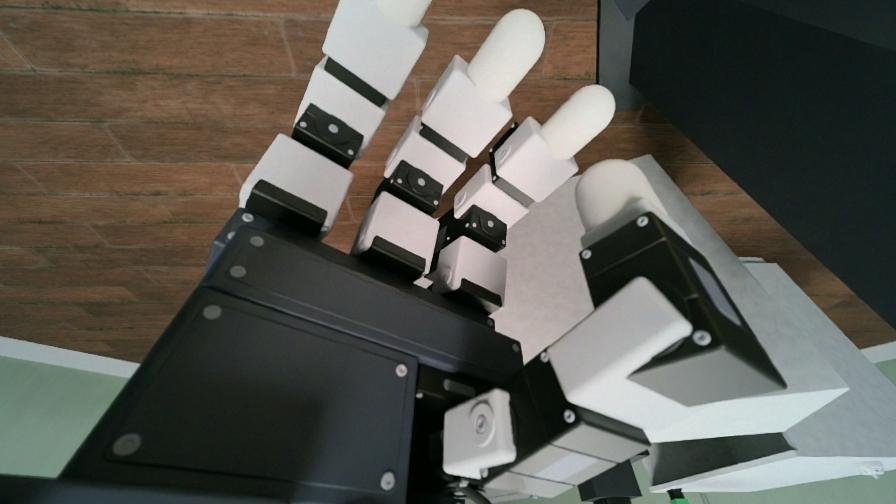

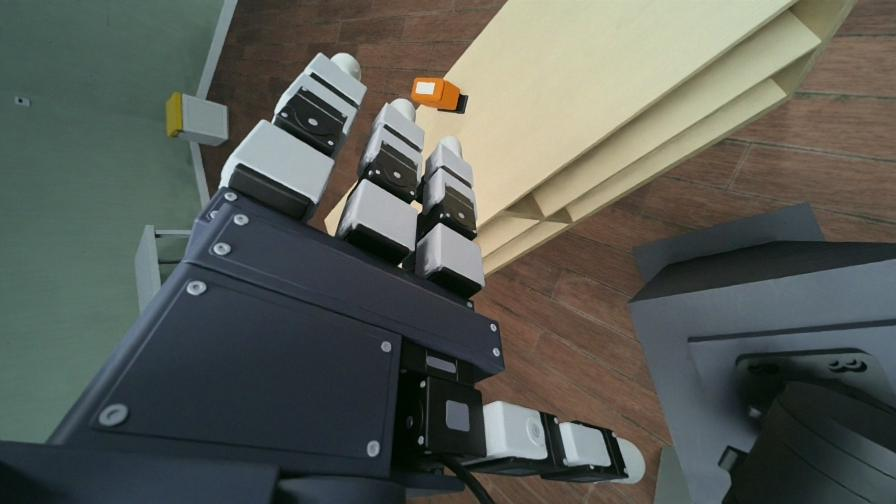

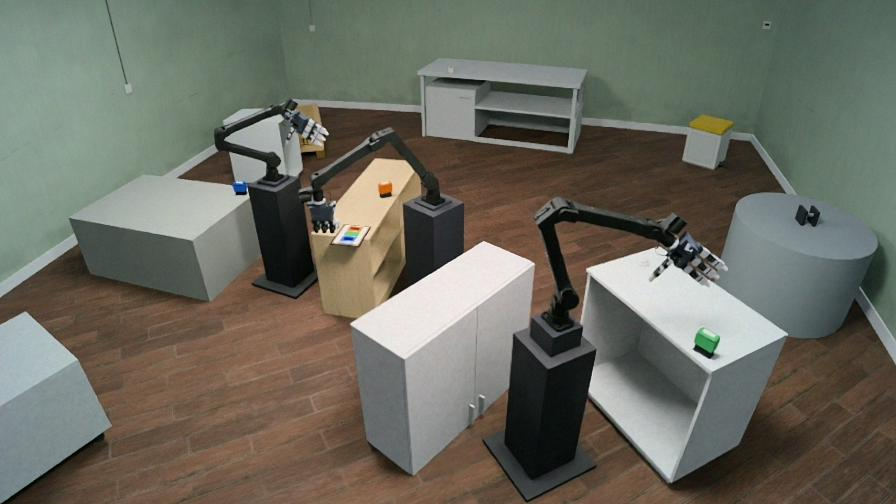

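>>> {"method": "move", "body": {
  "arm3": {"target": [0.42, -0.60, 0.97, -0.0876, -0.1916, 0.890, 0.403], "speed": 0.3},
  "cameras": ["arm3_cam_wrist", "room_b"]
}}

Scene clock: 706.53 s.
Joint torques (N m): arm1=[0.03 -9.29 8.55 2.61 0.21 -0.04] | arm2=[-0.56 -18.43 9.28 -0.36 0 0.22] | arm3=[-0.09 -2.43 8.94 2.8 -0.3 -0.2]
Heat: arm1: hottest joint3_rad 40 °C; arm2: hottest joint2_rad 41 °C; arm3: hottest joint3_rad 45 °C.
move: arm3 done
Joint velocities: within noise
arm1.joint_positions: joint1_rad=-0.367 joint2_rad=+1.209 joint3_rad=+0.966 joint4_rad=-0.324 joint5_rad=+0.201 joint6_rad=+1.681 hand_index_mcp=+0.753 hand_index_abd=+0.001 hand_index_pip=+0.577 hand_index_dip=+0.696 hand_middle_mcp=+0.753 hand_middle_abd=+0.001 hand_middle_pip=+0.577 hand_middle_dip=+0.696 hand_ring_mcp=+0.753 hand_ring_abd=+0.001 hand_ring_pip=+0.577 hand_ring_dip=+0.696 hand_thumb_cmc=+0.714 hand_thumb_axl=+0.677 hand_thumb_mcp=+0.225 hand_thumb_ipl=+0.168 hand_current_limit=+0.400 hand_speed=-0.600
arm1.joint_status: not commanded
arm1.hand_state: goal,goal,goal,goal,goal,goal,goal,goal,goal,goal,goal,goal,goal,goal,goal,goal
arm1.index_mcp_current_ma: 0
arm1.index_abd_current_ma: 0
arm1.index_pip_current_ma: 0
arm1.index_dip_current_ma: 0
arm1.middle_mcp_current_ma: 0
arm1.middle_abd_current_ma: 0
arm1.middle_pip_current_ma: 0
arm1.middle_dip_current_ma: 0
arm1.ring_mcp_current_ma: 0
arm1.ring_abd_current_ma: 0
arm1.ring_pip_current_ma: 0
arm1.ring_dip_current_ma: 0
arm1.thumb_cmc_current_ma: 0
arm1.thumb_axl_current_ma: 0
arm1.thumb_mcp_current_ma: 0
arm1.thumb_ipl_current_ma: 0
arm1.hand_goal_index_mcp: 0.754
arm1.hand_goal_index_abd: 0.000
arm1.hand_goal_index_pip: 0.576
arm1.hand_goal_index_dip: 0.696
arm1.hand_goal_middle_mcp: 0.754
arm1.hand_goal_middle_abd: 0.000
arm1.hand_goal_middle_pip: 0.576
arm1.hand_goal_middle_dip: 0.696
arm1.hand_goal_ring_mcp: 0.754
arm1.hand_goal_ring_abd: 0.000
arm1.hand_goal_ring_pip: 0.576
arm1.hand_goal_ring_dip: 0.696
arm1.hand_goal_thumb_cmc: 0.714
arm1.hand_goal_thumb_axl: 0.678
arm1.hand_goal_thumb_mcp: 0.226
arm1.hand_goal_thumb_ipl: 0.168
arm1.hand: x=-0.6576 y=+1.3849 z=+1.1115 quat_wxyz=(-0.464, +0.254, +0.836, +0.149) (m; scene frame)
arm1.hand_target: x=-0.6598 y=+1.3898 z=+1.1200 quat_wxyz=(-0.477, +0.261, +0.826, +0.150) (m; scene frame)
arm1.hand_status: not commanded
arm2: as last shown
arm3.joint_positions: joint1_rad=+0.932 joint2_rad=+0.874 joint3_rad=+0.378 joint4_rad=-0.265 joint5_rad=-0.299 joint6_rad=-0.261 hand_index_mcp=+0.757 hand_index_abd=+0.001 hand_index_pip=+0.577 hand_index_dip=+0.696 hand_middle_mcp=+0.758 hand_middle_abd=+0.001 hand_middle_pip=+0.577 hand_middle_dip=+0.696 hand_ring_mcp=+0.758 hand_ring_abd=+0.001 hand_ring_pip=+0.577 hand_ring_dip=+0.696 hand_thumb_cmc=+0.718 hand_thumb_axl=+0.677 hand_thumb_mcp=+0.225 hand_thumb_ipl=+0.168 hand_current_limit=+0.400 hand_speed=-0.600
arm3.joint_status: not commanded
arm3.hand_state: goal,goal,goal,goal,goal,goal,goal,goal,goal,goal,goal,goal,goal,goal,goal,goal
arm3.index_mcp_current_ma: 1
arm3.index_abd_current_ma: 0
arm3.index_pip_current_ma: 0
arm3.index_dip_current_ma: 0
arm3.middle_mcp_current_ma: 1
arm3.middle_abd_current_ma: 0
arm3.middle_pip_current_ma: 0
arm3.middle_dip_current_ma: 0
arm3.ring_mcp_current_ma: 1
arm3.ring_abd_current_ma: 0
arm3.ring_pip_current_ma: 0
arm3.ring_dip_current_ma: 0
arm3.thumb_cmc_current_ma: 1
arm3.thumb_axl_current_ma: 0
arm3.thumb_mcp_current_ma: 0
arm3.thumb_ipl_current_ma: 0
arm3.hand_goal_index_mcp: 0.754
arm3.hand_goal_index_abd: 0.000
arm3.hand_goal_index_pip: 0.576
arm3.hand_goal_index_dip: 0.696
arm3.hand_goal_middle_mcp: 0.754
arm3.hand_goal_middle_abd: 0.000
arm3.hand_goal_middle_pip: 0.576
arm3.hand_goal_middle_dip: 0.696
arm3.hand_goal_ring_mcp: 0.754
arm3.hand_goal_ring_abd: 0.000
arm3.hand_goal_ring_pip: 0.576
arm3.hand_goal_ring_dip: 0.696
arm3.hand_goal_thumb_cmc: 0.714
arm3.hand_goal_thumb_axl: 0.678
arm3.hand_goal_thumb_mcp: 0.226
arm3.hand_goal_thumb_ipl: 0.168
arm3.hand: x=+0.4172 y=-0.6013 z=+0.9732 quat_wxyz=(-0.091, -0.191, +0.891, +0.402) (m; scene frame)
arm3.hand_target: x=+0.4200 y=-0.6001 z=+0.9701 quat_wxyz=(-0.088, -0.192, +0.891, +0.403) (m; scene frame)
arm3.hand_status: done (0.004 m and 0.4 deg from the pose sent, 0.322 m and 73.7 deg at the start)
pictures: arm3_cam_wrist, room_b
camera_calibration:
arm3_cam_wrist: T_world_to_cam=[[0.523764, 0.690857, 0.498385, -0.25631], [0.756834, -0.645914, 0.0999853, -0.854426], [0.390989, 0.324826, -0.861171, 0.993605], [0, 0, 0, 1]] pos_world=[0.392415, -0.697561, 1.06883]

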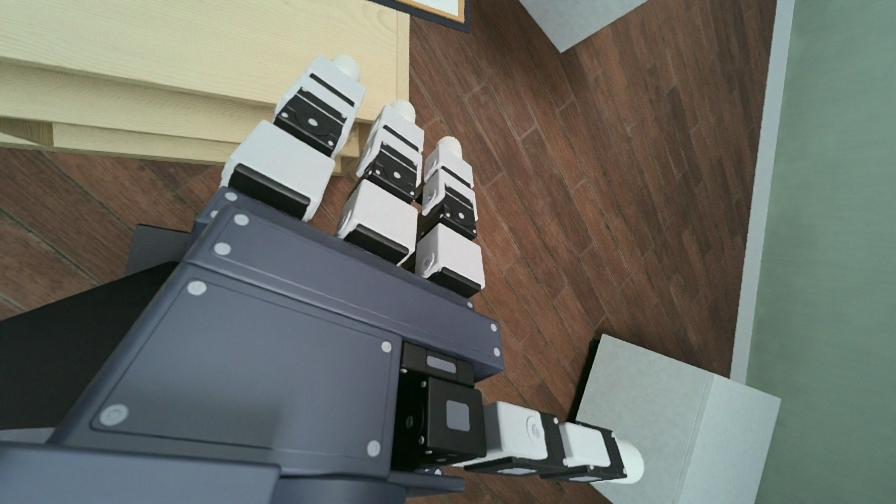

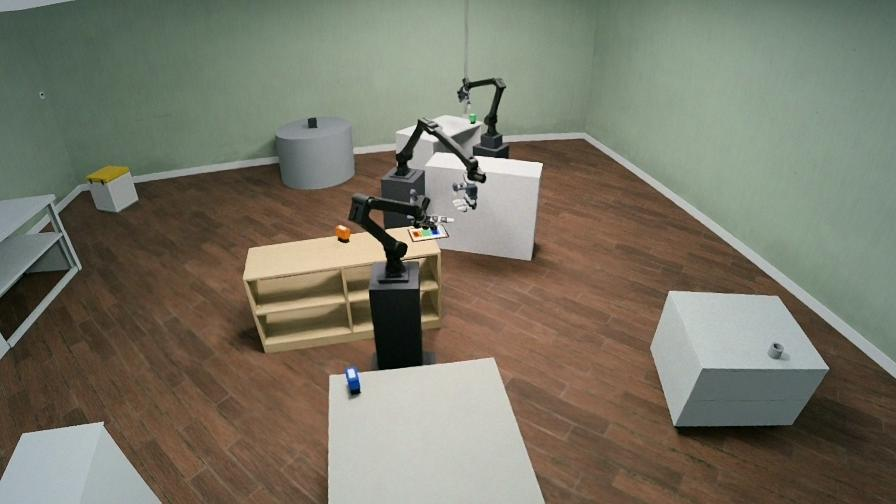

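>>> {"method": "move", "body": {
  "arm3": {"target": [0.42, -0.60, 0.99, -0.1107, -0.1806, 0.8333, 0.5106], "speed": 0.3},
  "cameras": ["arm3_cam_wrist"]
}}

>>> {"method": "move", "body": {
  "arm2": {"target": [0.340, -0.180, 0.72, 0, 0.956, -0.293, 0], "speed": 0.2},
  "cameras": ["arm3_cam_wrist", "room_b"]
}}

Scene clock: 710.37 s.
Joint torques (N m): arm1=[-0.03 -9.35 8.57 2.61 0.21 -0.04] | arm2=[-0.44 -18.37 9.31 -0.32 -0.02 0.24] | arm3=[-0.56 -2.84 8.32 2.93 -0.19 -0.01]
Heat: arm1: hottest joint3_rad 40 °C; arm2: hottest joint2_rad 42 °C; arm3: hottest joint3_rad 45 °C.
move: arm3 done
Joint velocities: within noise
arm1, arm2: as last shown
arm3.joint_positions: joint1_rad=+0.917 joint2_rad=+0.926 joint3_rad=+0.271 joint4_rad=+0.150 joint5_rad=-0.370 joint6_rad=-0.208 hand_index_mcp=+0.759 hand_index_abd=+0.001 hand_index_pip=+0.577 hand_index_dip=+0.696 hand_middle_mcp=+0.759 hand_middle_abd=+0.001 hand_middle_pip=+0.577 hand_middle_dip=+0.696 hand_ring_mcp=+0.760 hand_ring_abd=+0.001 hand_ring_pip=+0.577 hand_ring_dip=+0.696 hand_thumb_cmc=+0.719 hand_thumb_axl=+0.677 hand_thumb_mcp=+0.225 hand_thumb_ipl=+0.168 hand_current_limit=+0.400 hand_speed=-0.600
arm3.joint_status: not commanded
arm3.hand_state: goal,goal,goal,goal,goal,goal,goal,goal,goal,goal,goal,goal,goal,goal,goal,goal
arm3.index_mcp_current_ma: 2
arm3.index_abd_current_ma: 0
arm3.index_pip_current_ma: 0
arm3.index_dip_current_ma: 0
arm3.middle_mcp_current_ma: 2
arm3.middle_abd_current_ma: 0
arm3.middle_pip_current_ma: 0
arm3.middle_dip_current_ma: 0
arm3.ring_mcp_current_ma: 2
arm3.ring_abd_current_ma: 0
arm3.ring_pip_current_ma: 0
arm3.ring_dip_current_ma: 0
arm3.thumb_cmc_current_ma: 2
arm3.thumb_axl_current_ma: 0
arm3.thumb_mcp_current_ma: 0
arm3.thumb_ipl_current_ma: 0
arm3.hand_goal_index_mcp: 0.754
arm3.hand_goal_index_abd: 0.000
arm3.hand_goal_index_pip: 0.576
arm3.hand_goal_index_dip: 0.696
arm3.hand_goal_middle_mcp: 0.754
arm3.hand_goal_middle_abd: 0.000
arm3.hand_goal_middle_pip: 0.576
arm3.hand_goal_middle_dip: 0.696
arm3.hand_goal_ring_mcp: 0.754
arm3.hand_goal_ring_abd: 0.000
arm3.hand_goal_ring_pip: 0.576
arm3.hand_goal_ring_dip: 0.696
arm3.hand_goal_thumb_cmc: 0.714
arm3.hand_goal_thumb_axl: 0.678
arm3.hand_goal_thumb_mcp: 0.226
arm3.hand_goal_thumb_ipl: 0.168
arm3.hand: x=+0.4162 y=-0.5998 z=+0.9956 quat_wxyz=(-0.109, -0.188, +0.831, +0.512) (m; scene frame)
arm3.hand_target: x=+0.4200 y=-0.6001 z=+0.9900 quat_wxyz=(-0.111, -0.181, +0.833, +0.510) (m; scene frame)
arm3.hand_status: done (0.007 m and 0.9 deg from the pose sent, 0.017 m and 14.3 deg at the start)
pictures: arm3_cam_wrist
camera_calibration:
arm3_cam_wrist: T_world_to_cam=[[0.565008, 0.566569, 0.599805, -0.460641], [0.763606, -0.634427, -0.120033, -0.631766], [0.312526, 0.525834, -0.791092, 1.09621], [0, 0, 0, 1]] pos_world=[0.400092, -0.716249, 1.06766]

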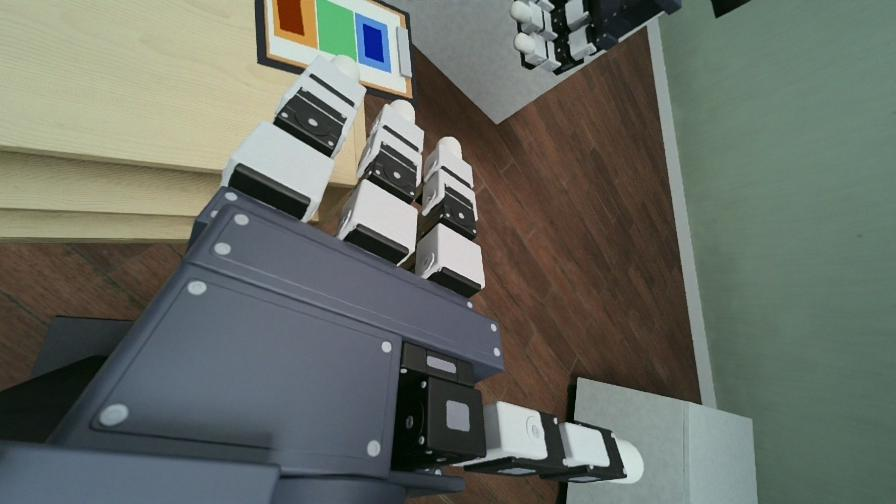

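Scene clock: 711.90 s.
Joint torques (N m): arm1=[0.03 -9.29 8.55 2.59 0.21 -0.04] | arm2=[-0.32 -20.66 6.34 0.69 0.31 0.23] | arm3=[-0.21 -3.02 8.21 3.06 -0.18 -0.04]
Heat: arm1: hottest joint3_rad 40 °C; arm2: hottest joint2_rad 42 °C; arm3: hottest joint3_rad 45 °C.
move: arm2 off_target
Joint velocities: within noise
arm1, arm3: as last shown
arm2.joint_positions: joint1_rad=-0.400 joint2_rad=+2.380 joint3_rad=+1.730 joint4_rad=-0.945 joint5_rad=-0.004 joint6_rad=+2.082 hand_index_mcp=+0.566 hand_index_abd=+0.002 hand_index_pip=-0.554 hand_index_dip=+0.693 hand_middle_mcp=+0.566 hand_middle_abd=+0.003 hand_middle_pip=-0.555 hand_middle_dip=+0.698 hand_ring_mcp=+0.567 hand_ring_abd=+0.000 hand_ring_pip=-0.553 hand_ring_dip=+0.696 hand_thumb_cmc=-0.568 hand_thumb_axl=+0.680 hand_thumb_mcp=+0.088 hand_thumb_ipl=-0.640 hand_current_limit=+0.400 hand_speed=-0.600
arm2.joint_status: not commanded
arm2.hand_state: goal,goal,goal,goal,goal,goal,goal,goal,goal,goal,goal,goal,goal,goal,goal,goal
arm2.index_mcp_current_ma: 1
arm2.index_abd_current_ma: 0
arm2.index_pip_current_ma: 3
arm2.index_dip_current_ma: 0
arm2.middle_mcp_current_ma: 1
arm2.middle_abd_current_ma: 0
arm2.middle_pip_current_ma: 2
arm2.middle_dip_current_ma: 0
arm2.ring_mcp_current_ma: 2
arm2.ring_abd_current_ma: 0
arm2.ring_pip_current_ma: 3
arm2.ring_dip_current_ma: 0
arm2.thumb_cmc_current_ma: 0
arm2.thumb_axl_current_ma: 0
arm2.thumb_mcp_current_ma: 0
arm2.thumb_ipl_current_ma: 1
arm2.hand_goal_index_mcp: 0.562
arm2.hand_goal_index_abd: 0.000
arm2.hand_goal_index_pip: -0.562
arm2.hand_goal_index_dip: 0.696
arm2.hand_goal_middle_mcp: 0.562
arm2.hand_goal_middle_abd: 0.000
arm2.hand_goal_middle_pip: -0.562
arm2.hand_goal_middle_dip: 0.696
arm2.hand_goal_ring_mcp: 0.562
arm2.hand_goal_ring_abd: 0.000
arm2.hand_goal_ring_pip: -0.562
arm2.hand_goal_ring_dip: 0.696
arm2.hand_goal_thumb_cmc: -0.570
arm2.hand_goal_thumb_axl: 0.678
arm2.hand_goal_thumb_mcp: 0.090
arm2.hand_goal_thumb_ipl: -0.642
arm2.hand: x=+0.3292 y=-0.1851 z=+0.7170 quat_wxyz=(-0.002, +0.959, -0.284, -0.014) (m; scene frame)
arm2.hand_target: x=+0.3398 y=-0.1802 z=+0.7200 quat_wxyz=(-0.003, +0.959, -0.284, -0.001) (m; scene frame)
arm2.hand_status: off_target (0.012 m and 2.0 deg from the pose sent, 0.138 m and 1.4 deg at the start; a joint's target at an end of its range on 45 of 46 steps)
pictures: arm3_cam_wrist, room_b
camera_calibration:
arm3_cam_wrist: T_world_to_cam=[[0.565273, 0.566576, 0.599548, -0.460524], [0.76348, -0.634552, -0.120178, -0.631726], [0.312354, 0.525676, -0.791265, 1.09632], [0, 0, 0, 1]] pos_world=[0.400192, -0.716249, 1.06766]

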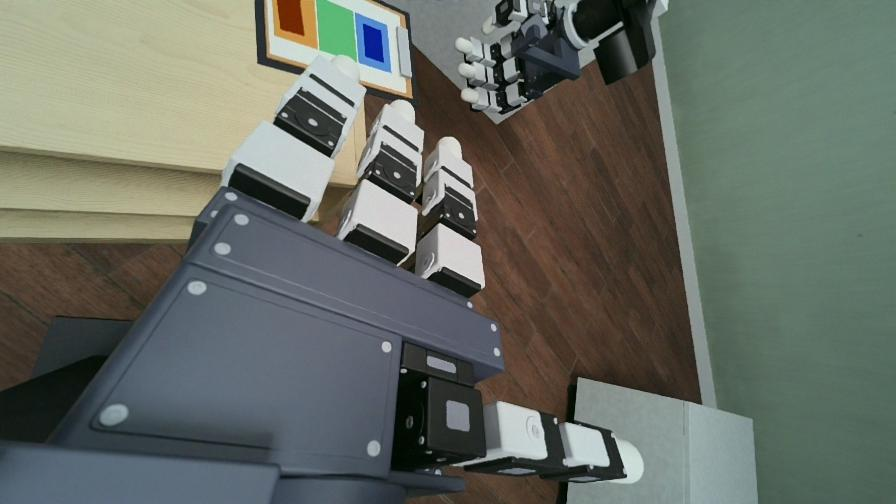

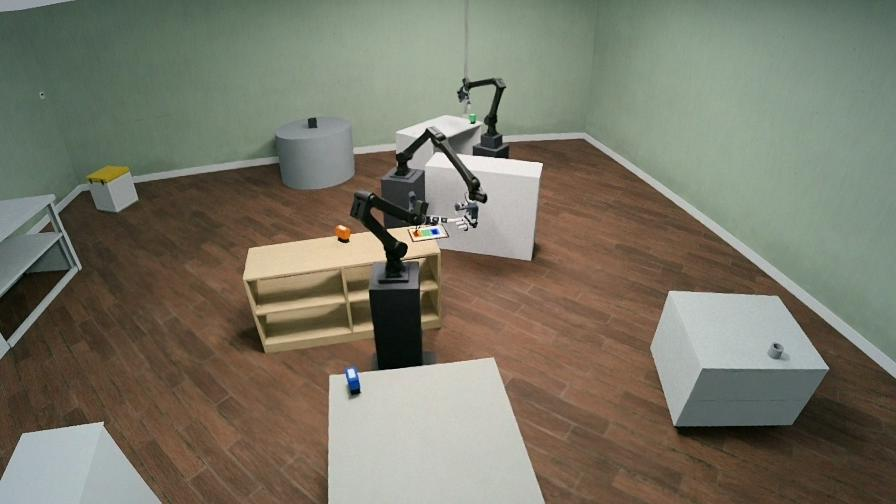

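>>> {"method": "zoom_image", "body": {
  "camera": "arm3_cam_wrist",
  "region": [240, 0, 600, 200]
}}

Scaled by 1.400 from the camera's 896x504 image, which has a finer 1280x720 frame.

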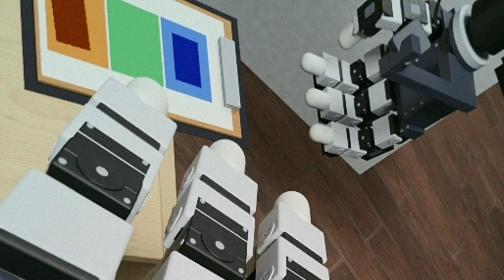

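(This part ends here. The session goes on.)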